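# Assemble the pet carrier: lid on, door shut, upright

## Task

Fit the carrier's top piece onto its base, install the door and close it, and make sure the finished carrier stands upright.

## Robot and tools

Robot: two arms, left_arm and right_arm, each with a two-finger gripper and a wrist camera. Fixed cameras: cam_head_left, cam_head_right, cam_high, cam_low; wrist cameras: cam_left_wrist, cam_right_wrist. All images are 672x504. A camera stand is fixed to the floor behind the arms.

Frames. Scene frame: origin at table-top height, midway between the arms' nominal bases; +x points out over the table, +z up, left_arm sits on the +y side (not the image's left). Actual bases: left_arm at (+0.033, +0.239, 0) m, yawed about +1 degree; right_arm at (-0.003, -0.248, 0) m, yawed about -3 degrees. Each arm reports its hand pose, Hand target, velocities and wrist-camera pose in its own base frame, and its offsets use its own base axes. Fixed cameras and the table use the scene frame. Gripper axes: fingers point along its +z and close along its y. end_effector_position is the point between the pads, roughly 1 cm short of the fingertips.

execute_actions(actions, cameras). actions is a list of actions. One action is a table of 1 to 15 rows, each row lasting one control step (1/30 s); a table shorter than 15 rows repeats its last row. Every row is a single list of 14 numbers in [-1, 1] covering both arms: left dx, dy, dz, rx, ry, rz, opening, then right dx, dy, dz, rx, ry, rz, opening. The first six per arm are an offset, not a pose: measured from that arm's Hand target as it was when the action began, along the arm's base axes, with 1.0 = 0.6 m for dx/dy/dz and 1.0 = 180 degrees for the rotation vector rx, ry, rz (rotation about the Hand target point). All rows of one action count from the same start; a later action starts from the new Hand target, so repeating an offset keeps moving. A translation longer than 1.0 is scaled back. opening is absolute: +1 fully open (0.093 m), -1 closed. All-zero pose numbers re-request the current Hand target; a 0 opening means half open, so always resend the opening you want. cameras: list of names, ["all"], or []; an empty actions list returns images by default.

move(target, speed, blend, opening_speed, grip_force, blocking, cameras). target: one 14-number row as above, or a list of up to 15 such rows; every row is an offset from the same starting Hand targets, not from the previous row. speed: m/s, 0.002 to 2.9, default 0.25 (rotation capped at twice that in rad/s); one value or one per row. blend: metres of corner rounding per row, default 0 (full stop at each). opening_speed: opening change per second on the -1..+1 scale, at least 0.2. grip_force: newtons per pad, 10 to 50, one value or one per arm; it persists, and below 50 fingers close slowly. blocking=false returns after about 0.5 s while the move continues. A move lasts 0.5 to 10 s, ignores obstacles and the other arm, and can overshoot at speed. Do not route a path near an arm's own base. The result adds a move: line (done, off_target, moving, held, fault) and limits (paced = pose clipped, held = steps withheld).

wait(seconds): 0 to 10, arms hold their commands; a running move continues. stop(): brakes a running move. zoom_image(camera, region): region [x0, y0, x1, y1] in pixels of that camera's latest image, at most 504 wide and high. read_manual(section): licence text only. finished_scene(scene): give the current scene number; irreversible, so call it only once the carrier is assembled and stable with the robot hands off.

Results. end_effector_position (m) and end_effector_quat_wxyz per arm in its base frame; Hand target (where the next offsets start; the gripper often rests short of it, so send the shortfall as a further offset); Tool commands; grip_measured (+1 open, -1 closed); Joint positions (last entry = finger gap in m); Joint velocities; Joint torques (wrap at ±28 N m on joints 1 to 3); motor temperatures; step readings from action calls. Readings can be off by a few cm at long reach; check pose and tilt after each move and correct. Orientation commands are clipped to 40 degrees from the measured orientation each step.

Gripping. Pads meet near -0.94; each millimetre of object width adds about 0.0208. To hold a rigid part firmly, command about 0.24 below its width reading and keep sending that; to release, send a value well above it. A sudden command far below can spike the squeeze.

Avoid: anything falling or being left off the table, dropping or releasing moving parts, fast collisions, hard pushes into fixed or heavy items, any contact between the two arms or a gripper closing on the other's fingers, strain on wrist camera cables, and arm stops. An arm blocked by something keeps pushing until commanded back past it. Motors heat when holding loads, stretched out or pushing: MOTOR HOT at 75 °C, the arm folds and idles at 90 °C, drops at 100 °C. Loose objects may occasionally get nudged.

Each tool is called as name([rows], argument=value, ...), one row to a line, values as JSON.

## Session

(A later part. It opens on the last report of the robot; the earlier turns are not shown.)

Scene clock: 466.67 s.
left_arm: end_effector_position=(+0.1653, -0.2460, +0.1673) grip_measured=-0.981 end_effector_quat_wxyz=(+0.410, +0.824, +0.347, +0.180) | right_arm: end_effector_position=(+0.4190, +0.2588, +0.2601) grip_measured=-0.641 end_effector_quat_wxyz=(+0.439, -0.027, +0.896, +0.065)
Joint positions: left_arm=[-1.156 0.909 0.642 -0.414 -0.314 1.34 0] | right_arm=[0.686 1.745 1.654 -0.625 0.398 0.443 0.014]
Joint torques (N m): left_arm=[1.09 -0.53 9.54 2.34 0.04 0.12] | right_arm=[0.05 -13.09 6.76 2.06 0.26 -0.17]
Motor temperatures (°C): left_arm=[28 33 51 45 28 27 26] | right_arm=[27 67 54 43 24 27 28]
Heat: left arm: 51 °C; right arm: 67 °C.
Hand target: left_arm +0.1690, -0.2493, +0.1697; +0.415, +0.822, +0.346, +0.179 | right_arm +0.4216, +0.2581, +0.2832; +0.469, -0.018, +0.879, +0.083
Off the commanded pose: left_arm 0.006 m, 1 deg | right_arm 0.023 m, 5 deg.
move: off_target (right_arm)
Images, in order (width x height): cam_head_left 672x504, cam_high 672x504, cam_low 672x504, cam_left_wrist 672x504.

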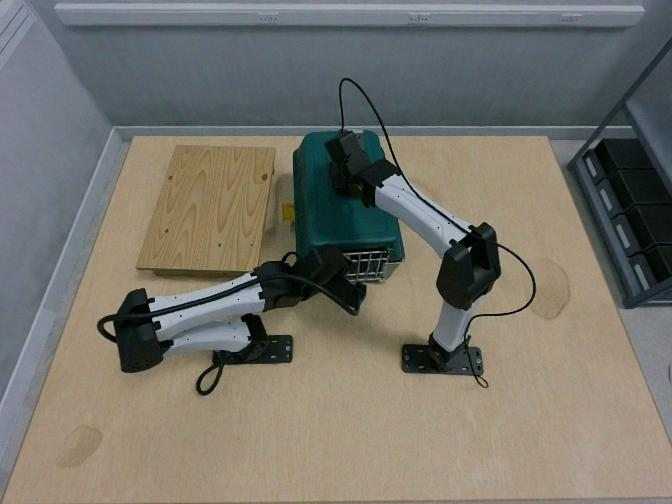

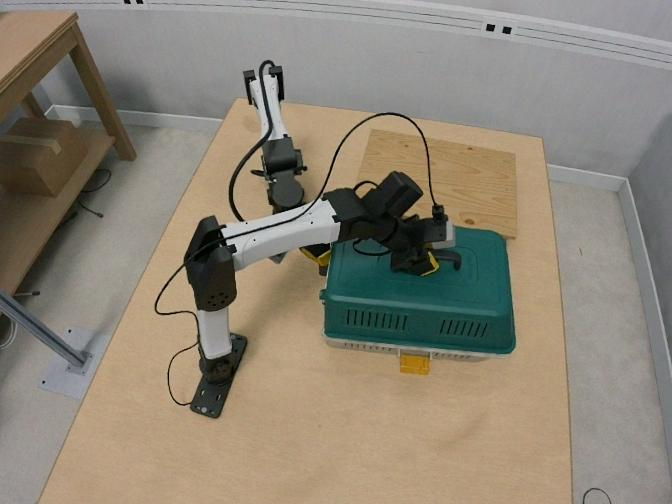

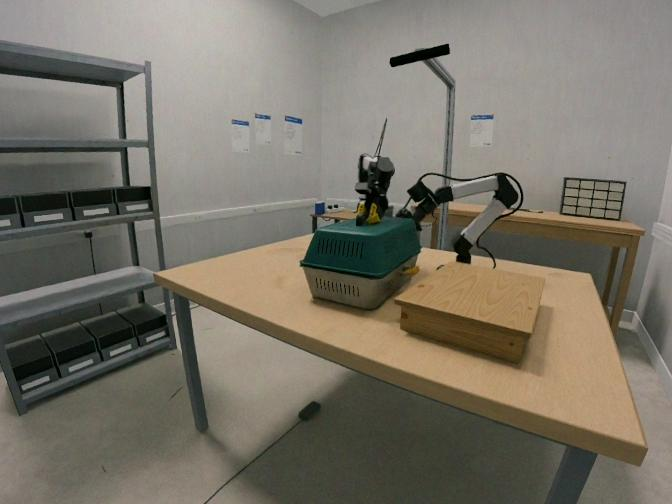

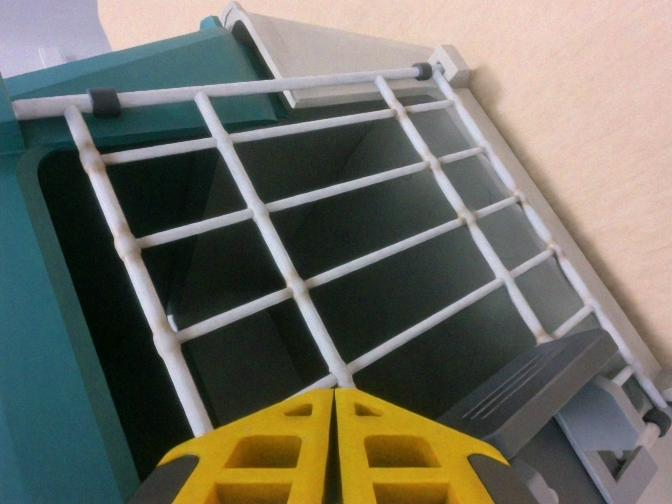

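move([
  [0.0,0.0,0.0,0,0,0,-1,0.0,0.0,-0.025,0.0,0,0,-1],
], speed=0.04, cameras=["cam_left_wrist","cam_head_left","cam_low","cam_high"])

zoom_image(camera="cam_head_left", region=[340, 225, 420, 290])

zoom_image(camera="cam_left_wrist", region=[0, 0, 300, 220])

zoom_image(camera="cam_low", region=[290, 180, 440, 310])

zoom_image(camera="cam_high", region=[290, 190, 530, 380])

Scene clock: 478.47 s.
left_arm: end_effector_position=(+0.1652, -0.2461, +0.1673) grip_measured=-0.981 end_effector_quat_wxyz=(+0.410, +0.824, +0.347, +0.179) | right_arm: end_effector_position=(+0.4198, +0.2582, +0.2594) grip_measured=-0.641 end_effector_quat_wxyz=(+0.454, -0.026, +0.888, +0.071)
Joint positions: left_arm=[-1.156 0.909 0.642 -0.414 -0.313 1.34 0] | right_arm=[0.686 1.721 1.594 -0.551 0.404 0.433 0.014]
Joint torques (N m): left_arm=[1.09 -0.53 9.54 2.34 0.04 0.12] | right_arm=[0.03 -11.36 6.16 1.97 0.19 -0.07]
Motor temperatures (°C): left_arm=[28 33 51 45 28 27 26] | right_arm=[27 65 54 43 24 27 28]
Heat: left arm: 51 °C; right arm: 65 °C.
Hand target: left_arm +0.1690, -0.2493, +0.1697; +0.415, +0.822, +0.346, +0.179 | right_arm +0.4216, +0.2581, +0.2681; +0.469, -0.018, +0.879, +0.083
Off the commanded pose: left_arm 0.006 m, 1 deg | right_arm 0.009 m, 3 deg.
move: off_target (right_arm)
Images, in order (width x height): cam_head_left 672x504, cam_high 672x504, cam_low 672x504, cam_left_wrist 672x504.

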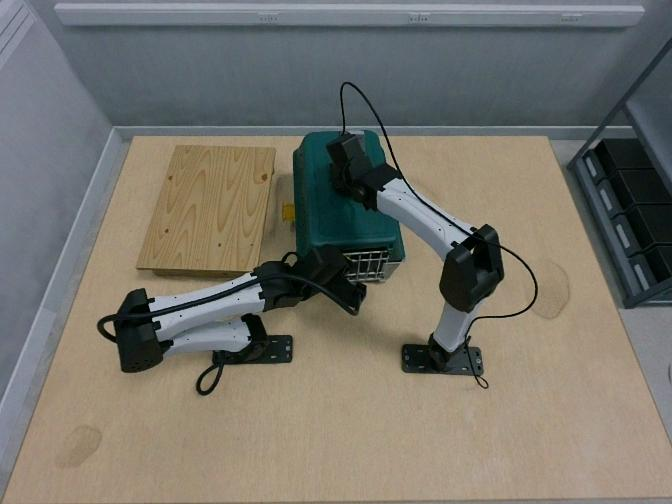

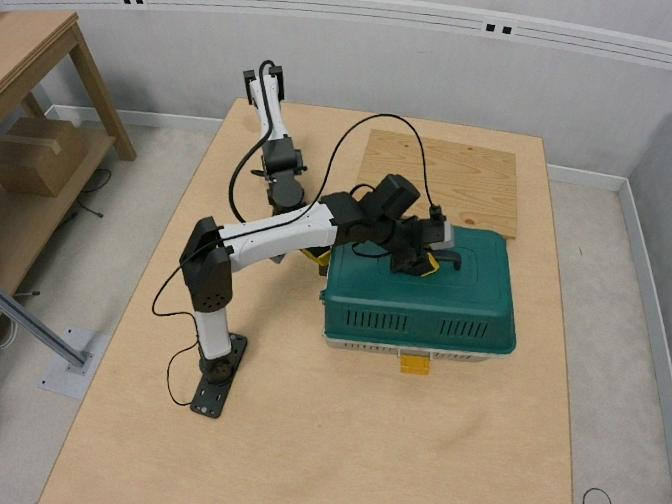

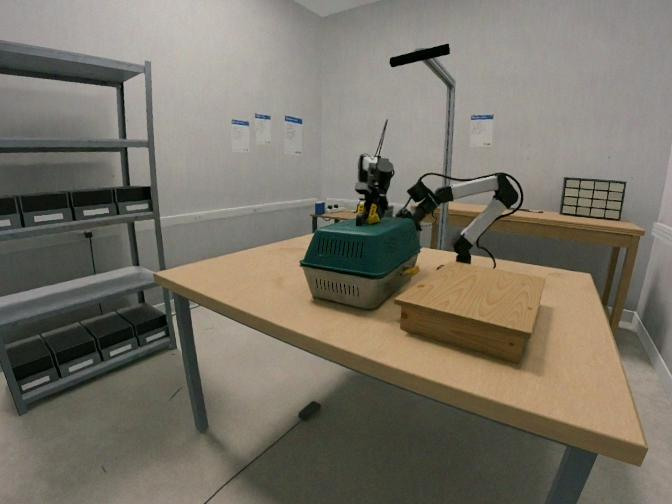

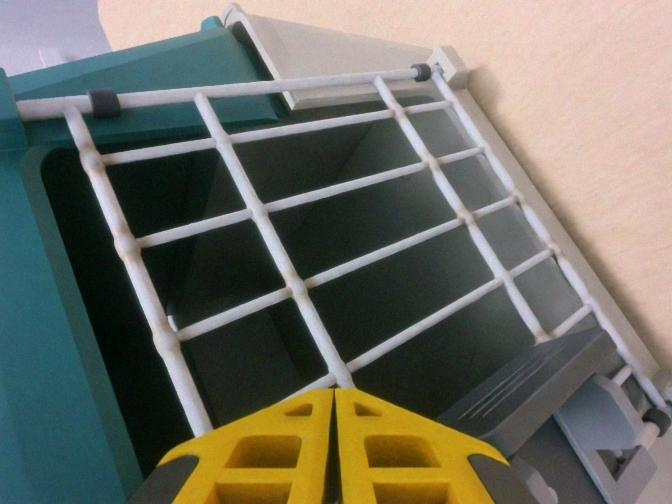

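Scaled by 6.300 from the camera's 672x504 image, which has a finer 960x720 frame.

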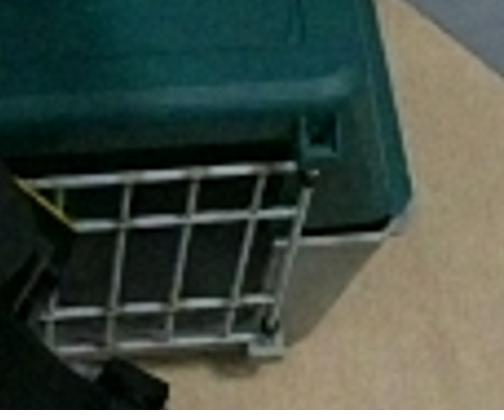

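Scaled by 1.680 from the camera's 672x504 image, which has a finer 960x720 frame.

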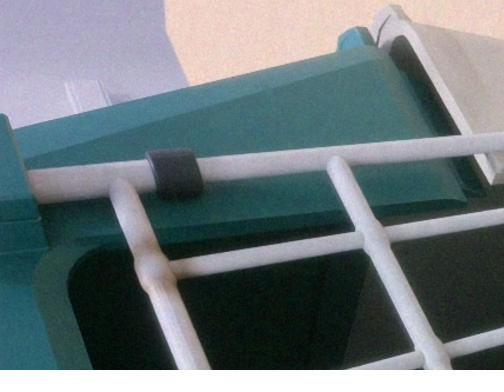

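Scaled by 3.360 from the camera's 672x504 image, which has a finer 960x720 frame.

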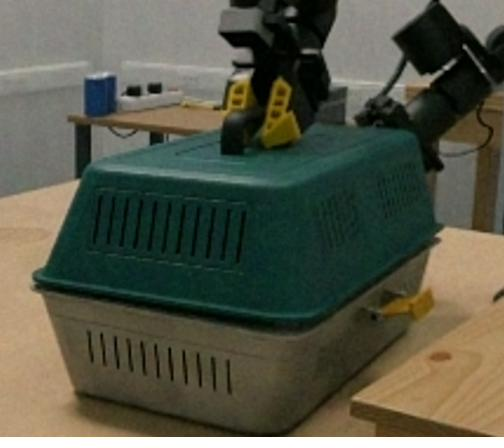

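Scaled by 2.100 from the camera's 672x504 image, which has a finer 960x720 frame.

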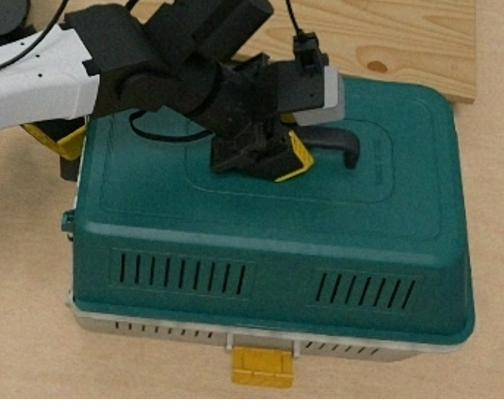

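zoom_image(camera="cam_head_left", region=[290, 225, 370, 290])

zoom_image(camera="cam_head_right", region=[290, 225, 390, 300])

zoom_image(camera="cam_high", region=[290, 200, 370, 320])

zoom_image(camera="cam_low", region=[370, 180, 440, 250])

Scaled by 6.300 from the camera's 672x504 image, which has a finer 960x720 frame.

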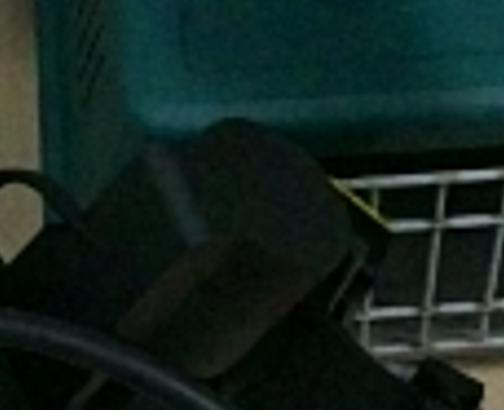

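This scene's latest camera images include none from cam_head_right. They are from: cam_head_left, cam_high, cam_low, cam_left_wrist. cam_head_right's image comes with the result of a call that names it in "cameras".

Scaled by 4.200 from the camera's 672x504 image, which has a finer 960x720 frame.

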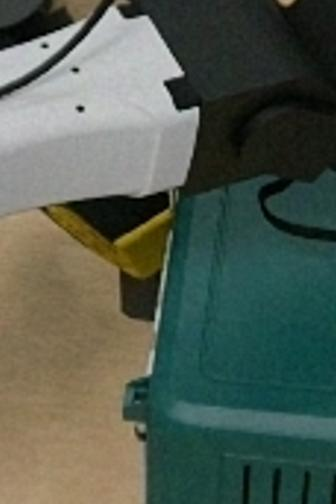

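Scaled by 7.200 from the camera's 672x504 image, which has a finer 960x720 frame.

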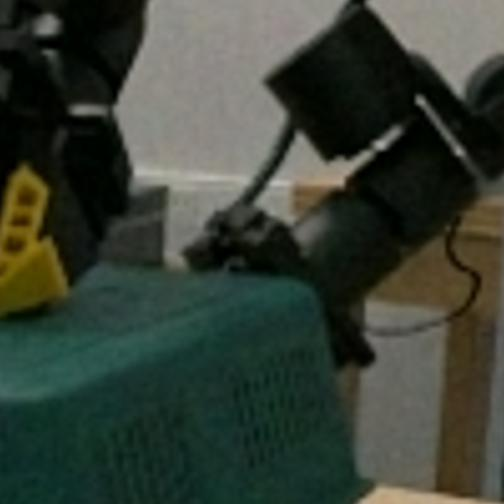

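move([
  [-0.006,-0.012,-0.065,0,0,0,-1,0.0,0.0,0.0,0.0,0,0,-1],
], speed=0.05, cameras=["cam_left_wrist","cam_head_left","cam_head_right","cam_low","cam_high"])

zoom_image(camera="cam_head_left", region=[290, 225, 410, 290])

zoom_image(camera="cam_left_wrist", region=[0, 0, 300, 220])

zoom_image(camera="cam_low", region=[290, 180, 440, 310])

zoom_image(camera="cam_head_right", region=[290, 225, 410, 300])

Scene clock: 507.00 s.
left_arm: end_effector_position=(+0.1682, -0.2595, +0.1585) grip_measured=-0.981 end_effector_quat_wxyz=(+0.447, +0.805, +0.343, +0.185) | right_arm: end_effector_position=(+0.4215, +0.2559, +0.2571) grip_measured=-0.641 end_effector_quat_wxyz=(+0.456, -0.030, +0.887, +0.065)
Joint positions: left_arm=[-1.177 0.929 0.549 -0.218 -0.337 1.339 0] | right_arm=[0.681 1.721 1.584 -0.541 0.407 0.418 0.014]
Joint torques (N m): left_arm=[-0.44 1.55 5.52 2.16 -0.02 -0.11] | right_arm=[0.42 -11.4 6.91 1.88 0.16 0.1]
Motor temperatures (°C): left_arm=[28 33 51 45 28 27 26] | right_arm=[27 65 51 44 24 27 28]
Heat: left arm: 51 °C; right arm: 65 °C.
Hand target: left_arm +0.1654, -0.2566, +0.1308; +0.415, +0.822, +0.346, +0.179 | right_arm +0.4216, +0.2580, +0.2682; +0.469, -0.018, +0.879, +0.083
Off the commanded pose: left_arm 0.028 m, 4 deg | right_arm 0.011 m, 3 deg.
move: off_target (left_arm, right_arm)
Images, in order (width x height): cam_head_left 672x504, cam_head_right 672x504, cam_high 672x504, cam_low 672x504, cam_left_wrist 672x504.

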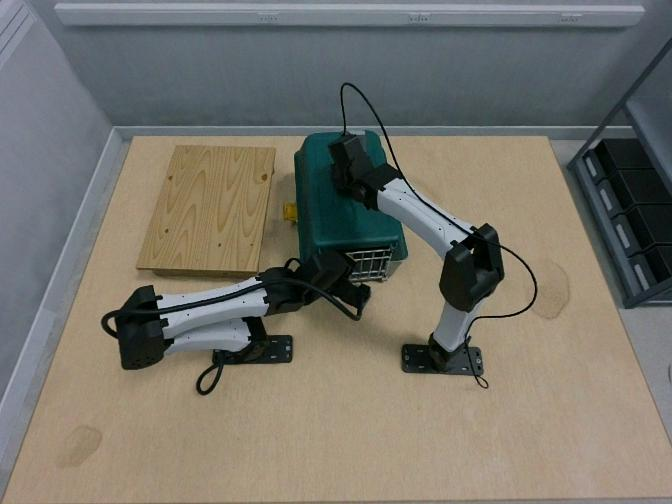

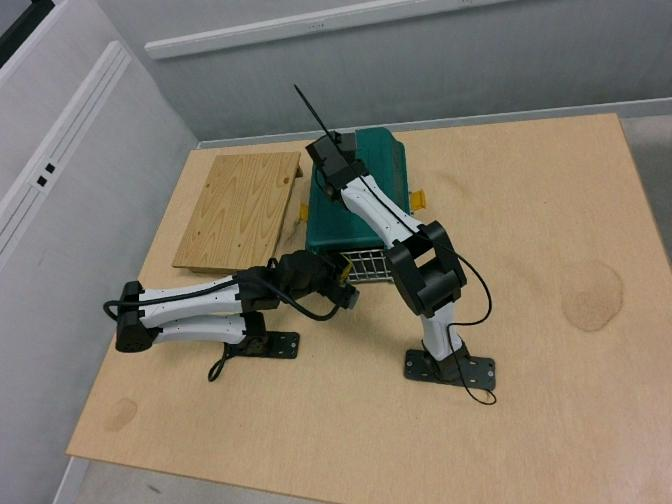

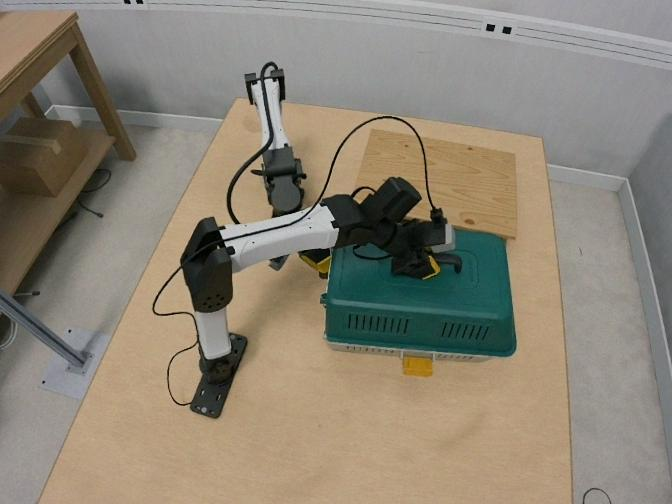

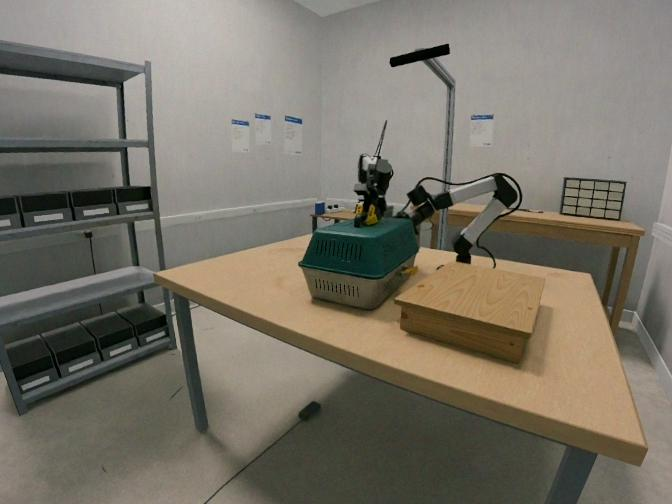

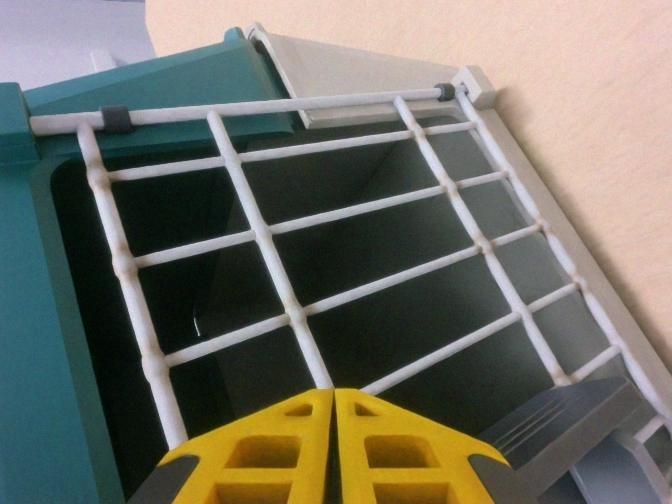

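Scaled by 4.200 from the camera's 672x504 image, which has a finer 960x720 frame.

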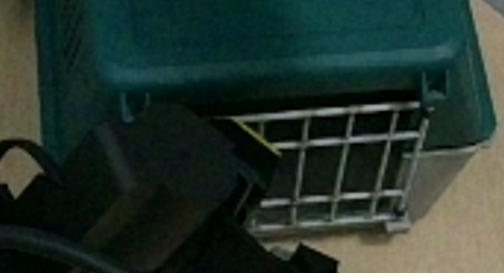

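Scaled by 1.680 from the camera's 672x504 image, which has a finer 960x720 frame.

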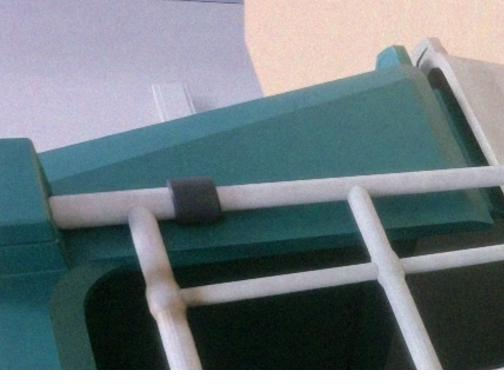

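Scaled by 3.360 from the camera's 672x504 image, which has a finer 960x720 frame.

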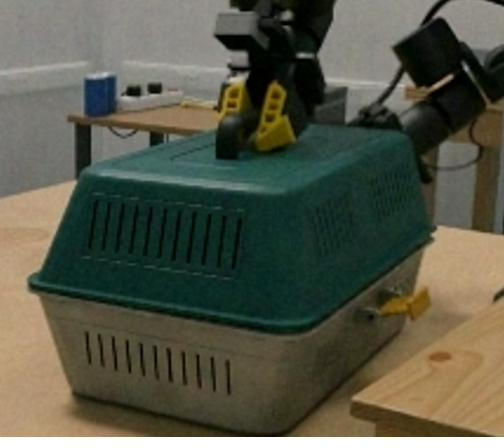

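Scaled by 4.200 from the camera's 672x504 image, which has a finer 960x720 frame.

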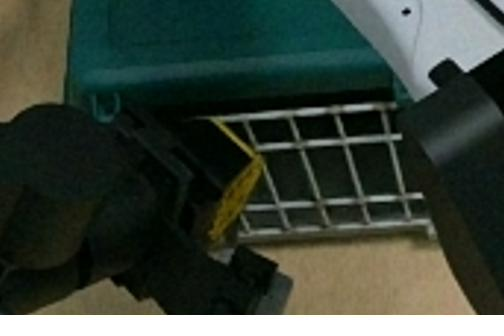

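move([
  [0.0045,-0.005,0.046,0,0,0,-1,0.0,0.0,0.0,0.0,0,0,-1],
  [-0.05,0.046,0.09,0,0,0,-1,0.0,0.0,0.0,0.0,0,0,-1],
], speed=0.05, cameras=["cam_left_wrist","cam_head_left","cam_low","cam_high"])

zoom_image(camera="cam_head_left", region=[290, 225, 410, 290])

zoom_image(camera="cam_low", region=[290, 180, 440, 310])

zoom_image(camera="cam_high", region=[290, 190, 530, 380])

Scene clock: 525.87 s.
left_arm: end_effector_position=(+0.1350, -0.2249, +0.1678) grip_measured=-0.981 end_effector_quat_wxyz=(+0.396, +0.833, +0.343, +0.180) | right_arm: end_effector_position=(+0.4195, +0.2546, +0.2525) grip_measured=-0.641 end_effector_quat_wxyz=(+0.449, -0.032, +0.891, +0.062)
Joint positions: left_arm=[-1.29 0.792 0.637 -0.591 -0.412 1.251 0] | right_arm=[0.681 1.721 1.578 -0.553 0.404 0.417 0.014]
Joint torques (N m): left_arm=[-1.24 -1.44 12.46 1.97 -0.29 -0.04] | right_arm=[0.44 -11.49 7.31 1.98 0.18 0.11]
Motor temperatures (°C): left_arm=[28 33 48 45 28 27 26] | right_arm=[27 65 50 42 24 27 28]
Heat: left arm: 48 °C; right arm: 65 °C.
Hand target: left_arm +0.1354, -0.2289, +0.1848; +0.415, +0.822, +0.346, +0.179 | right_arm +0.4216, +0.2580, +0.2681; +0.469, -0.018, +0.879, +0.083
Off the commanded pose: left_arm 0.018 m, 3 deg | right_arm 0.016 m, 4 deg.
move: off_target (left_arm, right_arm)
Images, in order (width x height): cam_head_left 672x504, cam_high 672x504, cam_low 672x504, cam_left_wrist 672x504.

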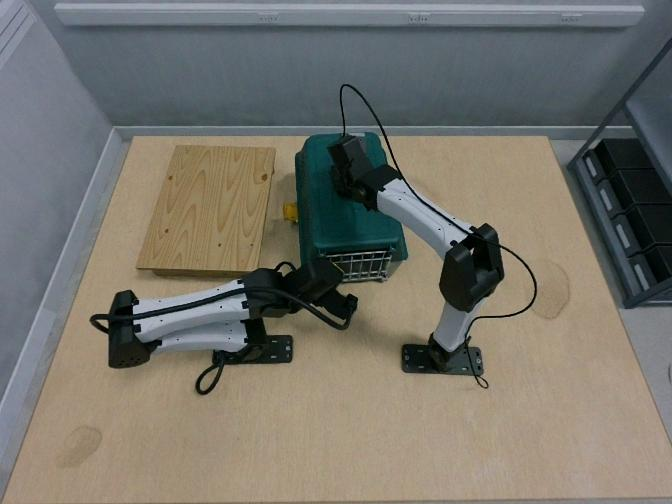

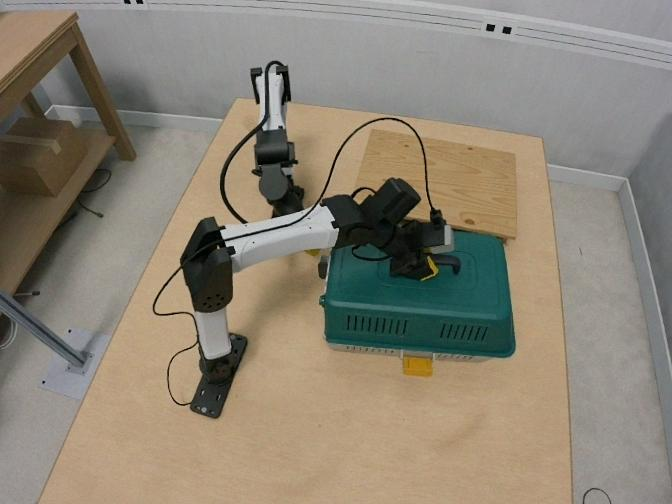

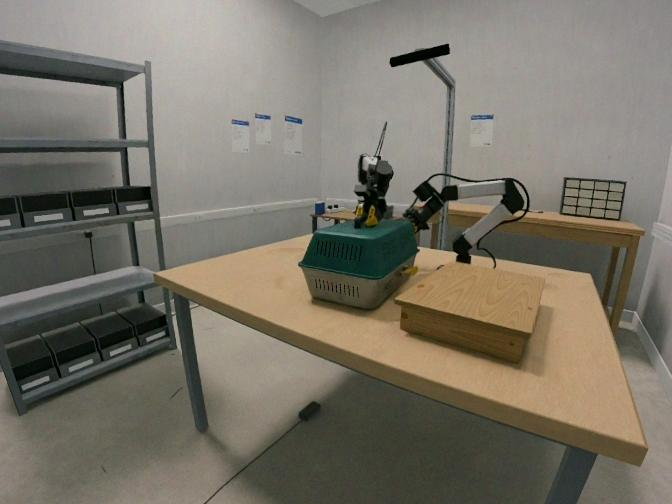

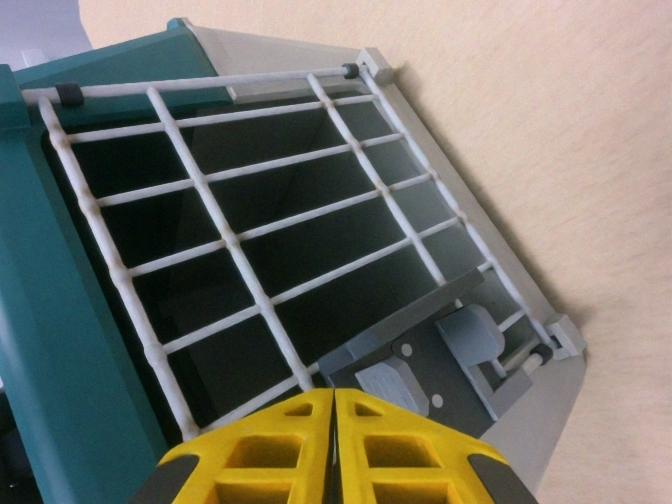

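Scaled by 4.200 from the camera's 672x504 image, which has a finer 960x720 frame.

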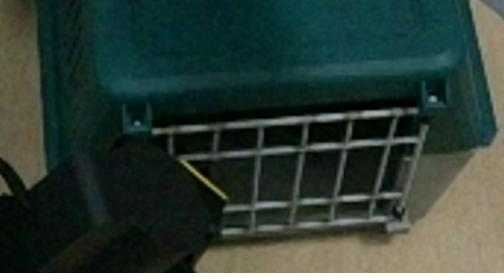

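Scaled by 3.360 from the camera's 672x504 image, which has a finer 960x720 frame.

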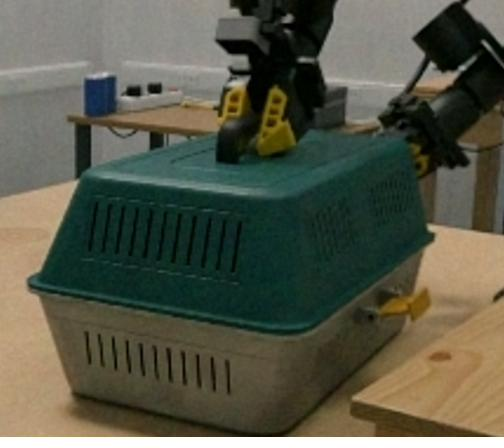

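Scaled by 2.100 from the camera's 672x504 image, which has a finer 960x720 frame.

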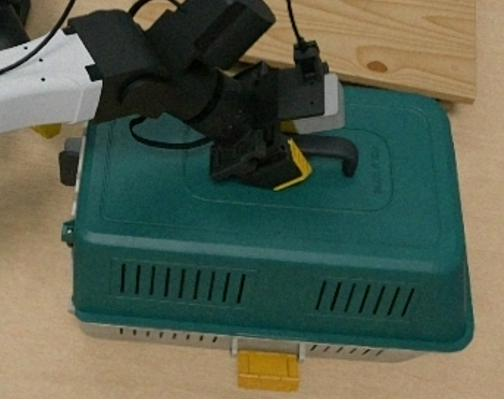

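move([
  [0,0,0,0,0,0,-1,-0.003,-0.003,-0.026,0.0,0.01,0,-1],
], speed=0.04, cameras=["cam_head_left","cam_low","cam_high"])

zoom_image(camera="cam_low", region=[290, 180, 440, 310])

zoom_image(camera="cam_high", region=[290, 190, 530, 380])

Scene clock: 533.47 s.
left_arm: end_effector_position=(+0.1349, -0.2248, +0.1677) grip_measured=-0.981 end_effector_quat_wxyz=(+0.396, +0.833, +0.343, +0.180) | right_arm: end_effector_position=(+0.4198, +0.2550, +0.2500) grip_measured=-0.641 end_effector_quat_wxyz=(+0.451, -0.032, +0.890, +0.063)
Joint positions: left_arm=[-1.29 0.792 0.637 -0.592 -0.412 1.251 0] | right_arm=[0.681 1.718 1.561 -0.532 0.404 0.417 0.014]
Joint torques (N m): left_arm=[-1.25 -1.46 12.46 1.98 -0.29 -0.06] | right_arm=[-0.01 -10.95 5.97 1.85 0.04 0.23]
Motor temperatures (°C): left_arm=[28 33 50 45 28 27 26] | right_arm=[27 64 51 42 24 27 28]
Heat: left arm: 50 °C; right arm: 64 °C.
Hand target: left_arm +0.1354, -0.2289, +0.1847; +0.415, +0.822, +0.346, +0.179 | right_arm +0.4198, +0.2562, +0.2524; +0.455, -0.017, +0.886, +0.083
Off the commanded pose: left_arm 0.018 m, 3 deg | right_arm 0.003 m, 3 deg.
move: off_target (left_arm, right_arm)
Images, in order (width x height): cam_head_left 672x504, cam_high 672x504, cam_low 672x504.

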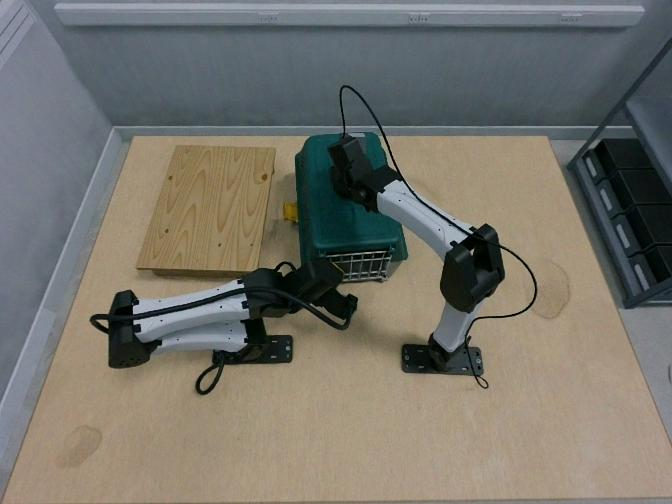

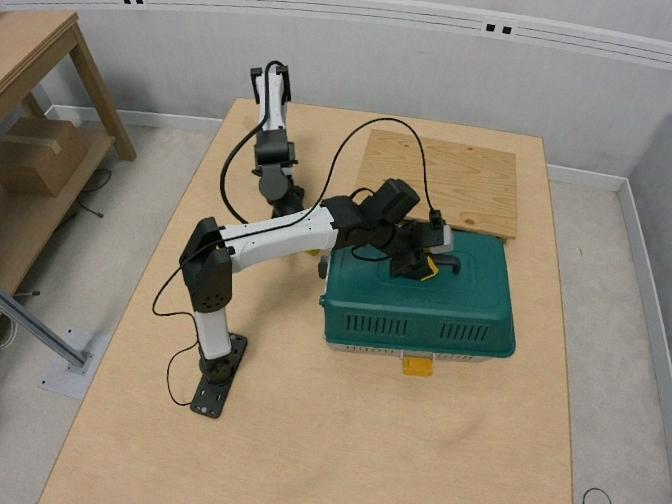

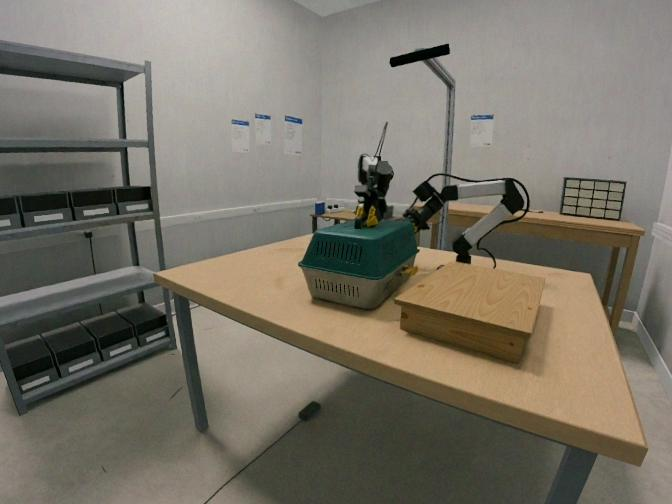

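Scaled by 3.360 from the camera's 672x504 image, which has a finer 960x720 frame.

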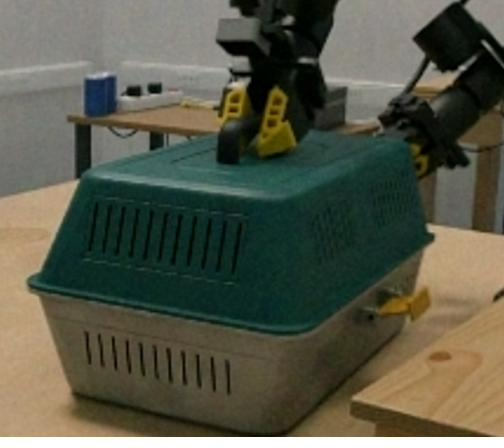

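Scaled by 2.100 from the camera's 672x504 image, which has a finer 960x720 frame.

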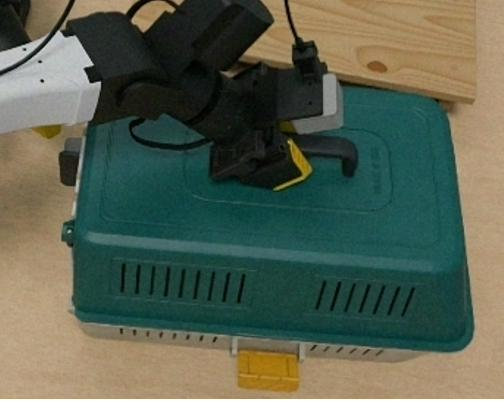

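move([
  [-0.01,0.01,-0.01,0,0,0,-1,0,0,0,0,0,0,1],
  [-0.01,0.01,-0.01,0,0,0,-1,-0.07,-0.01,0.06,0,0,0,1],
  [-0.01,0.01,-0.01,0,0,0,-1,-0.14,-0.06,0.14,0,0,0,1],
  [-0.01,0.01,-0.01,0,0,0,-1,-0.1,-0.4,0.14,0,0,0,1],
], speed=0.1, opening_speed=0.6, cameras=["cam_head_left","cam_low","cam_high","cam_left_wrist"])

zoom_image(camera="cam_head_left", region=[290, 225, 410, 290])

zoom_image(camera="cam_low", region=[290, 180, 440, 310])

zoom_image(camera="cam_high", region=[290, 190, 530, 380])

Scene clock: 554.47 s.
left_arm: end_effector_position=(+0.1300, -0.2227, +0.1745) grip_measured=-0.981 end_effector_quat_wxyz=(+0.409, +0.826, +0.344, +0.178) | right_arm: end_effector_position=(+0.3616, +0.0167, +0.3388) grip_measured=+1.000 end_effector_quat_wxyz=(+0.461, -0.014, +0.884, +0.080)
Joint positions: left_arm=[-1.322 0.756 0.637 -0.607 -0.436 1.228 0] | right_arm=[-0.042 1.255 1.473 -0.827 -0.19 0.025 0.093]
Joint torques (N m): left_arm=[-1.24 -1.16 9.42 2 -0.3 -0.06] | right_arm=[-0.43 -4.74 6.82 1.61 -0.18 -0.17]
Motor temperatures (°C): left_arm=[28 32 52 44 28 27 26] | right_arm=[27 60 51 42 24 27 27]
Heat: left arm: 52 °C; right arm: 60 °C.
Hand target: left_arm +0.1294, -0.2229, +0.1787; +0.415, +0.822, +0.346, +0.179 | right_arm +0.3597, +0.0162, +0.3365; +0.455, -0.017, +0.886, +0.083
Off the commanded pose: left_arm 0.004 m, 1 deg | right_arm 0.003 m, 1 deg.
move: done
Images, in order (width x height): cam_head_left 672x504, cam_high 672x504, cam_low 672x504, cam_left_wrist 672x504.

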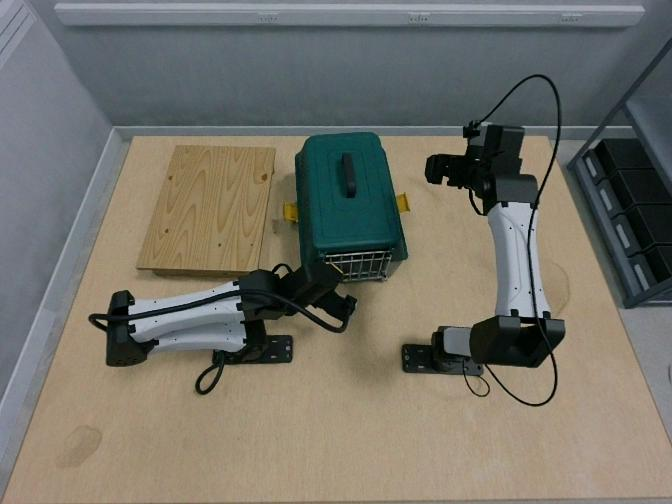

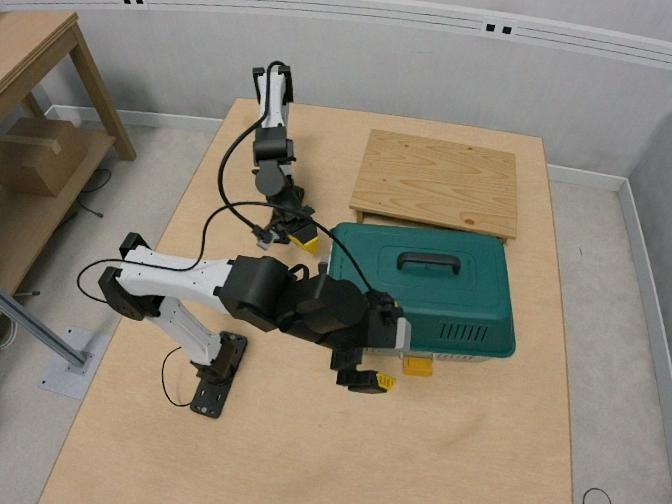

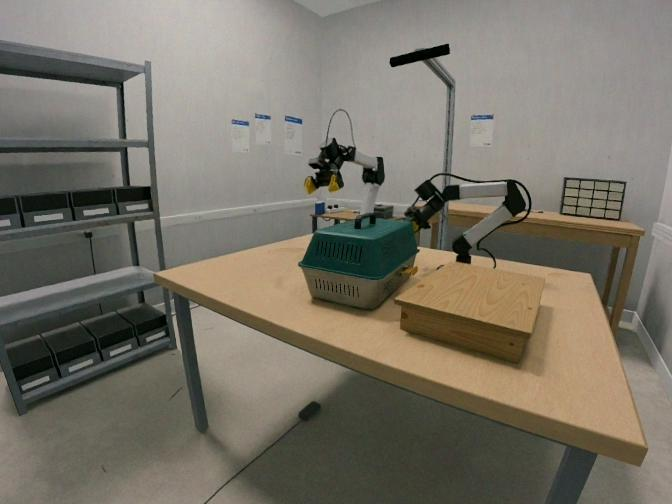

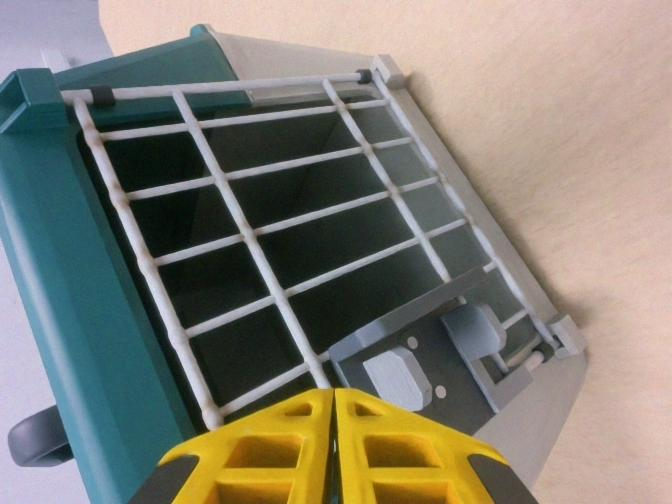

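Scaled by 4.200 from the camera's 672x504 image, which has a finer 960x720 frame.

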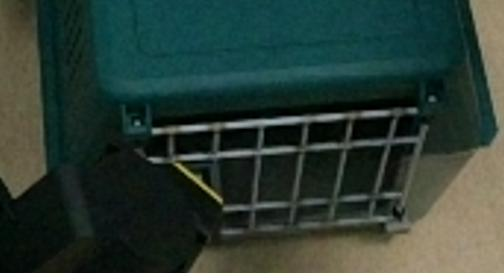

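Scaled by 3.360 from the camera's 672x504 image, which has a finer 960x720 frame.

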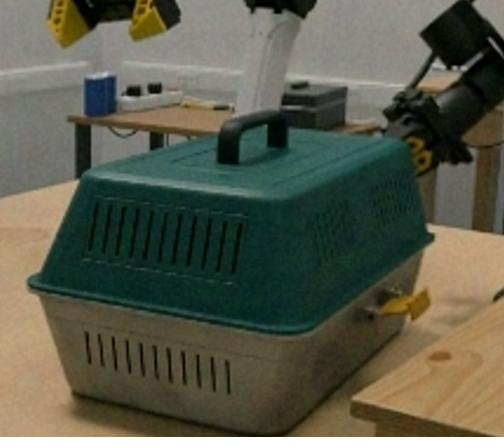

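Scaled by 2.100 from the camera's 672x504 image, which has a finer 960x720 frame.

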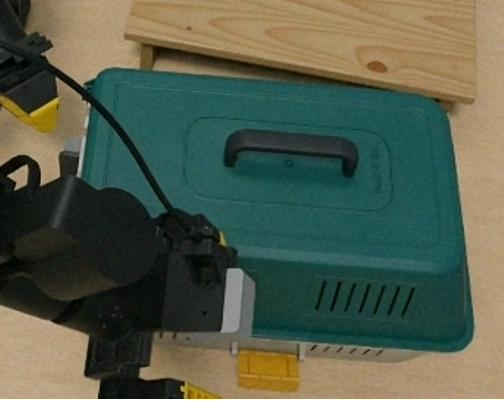

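move(target=[-0.04,0.035,0.06,0,0,0,-1,0,0,0,0,0,0,1], speed=0.1, cameras=["cam_head_left","cam_left_wrist"])

zoom_image(camera="cam_head_left", region=[290, 225, 410, 290])

Scene clock: 562.57 s.
left_arm: end_effector_position=(+0.1051, -0.2000, +0.2019) grip_measured=-0.981 end_effector_quat_wxyz=(+0.402, +0.830, +0.342, +0.180) | right_arm: end_effector_position=(+0.3616, +0.0168, +0.3388) grip_measured=+1.000 end_effector_quat_wxyz=(+0.461, -0.014, +0.884, +0.080)
Joint positions: left_arm=[-1.493 0.694 0.761 -0.873 -0.559 1.096 0] | right_arm=[-0.042 1.255 1.473 -0.827 -0.19 0.025 0.093]
Joint torques (N m): left_arm=[-1.14 0.25 11.67 1.82 -0.39 -0.04] | right_arm=[-0.42 -4.72 6.83 1.61 -0.17 -0.2]
Motor temperatures (°C): left_arm=[28 32 52 44 28 27 26] | right_arm=[27 57 51 41 24 27 27]
Heat: left arm: 52 °C; right arm: 57 °C.
Hand target: left_arm +0.1054, -0.2019, +0.2148; +0.415, +0.822, +0.346, +0.179 | right_arm +0.3597, +0.0162, +0.3365; +0.455, -0.017, +0.886, +0.083
Off the commanded pose: left_arm 0.013 m, 2 deg | right_arm 0.003 m, 1 deg.
move: off_target (left_arm)
Images, in order (width x height): cam_head_left 672x504, cam_left_wrist 672x504.

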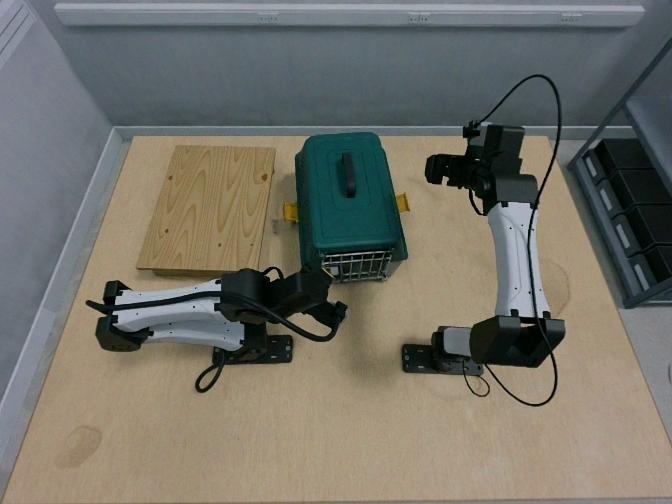

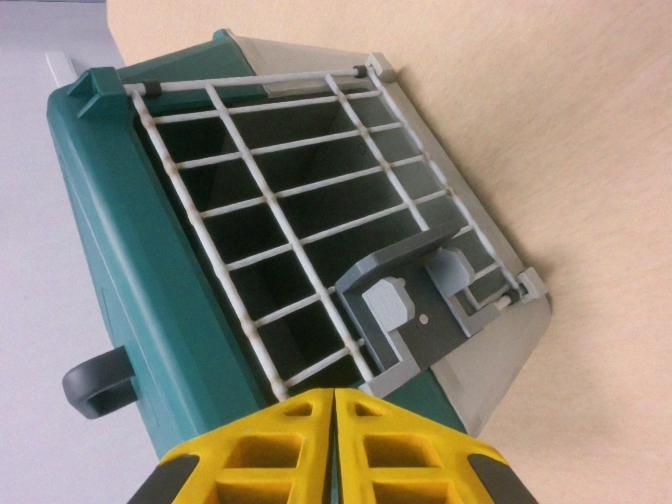

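Scaled by 4.200 from the camera's 672x504 image, which has a finer 960x720 frame.

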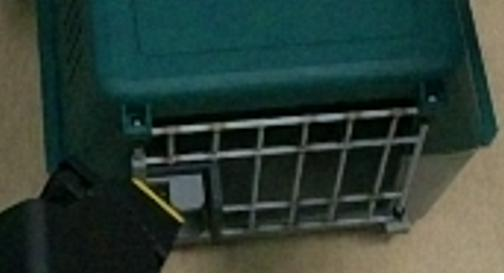

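finished_scene(scene=2)

The scene is finished: the task was done.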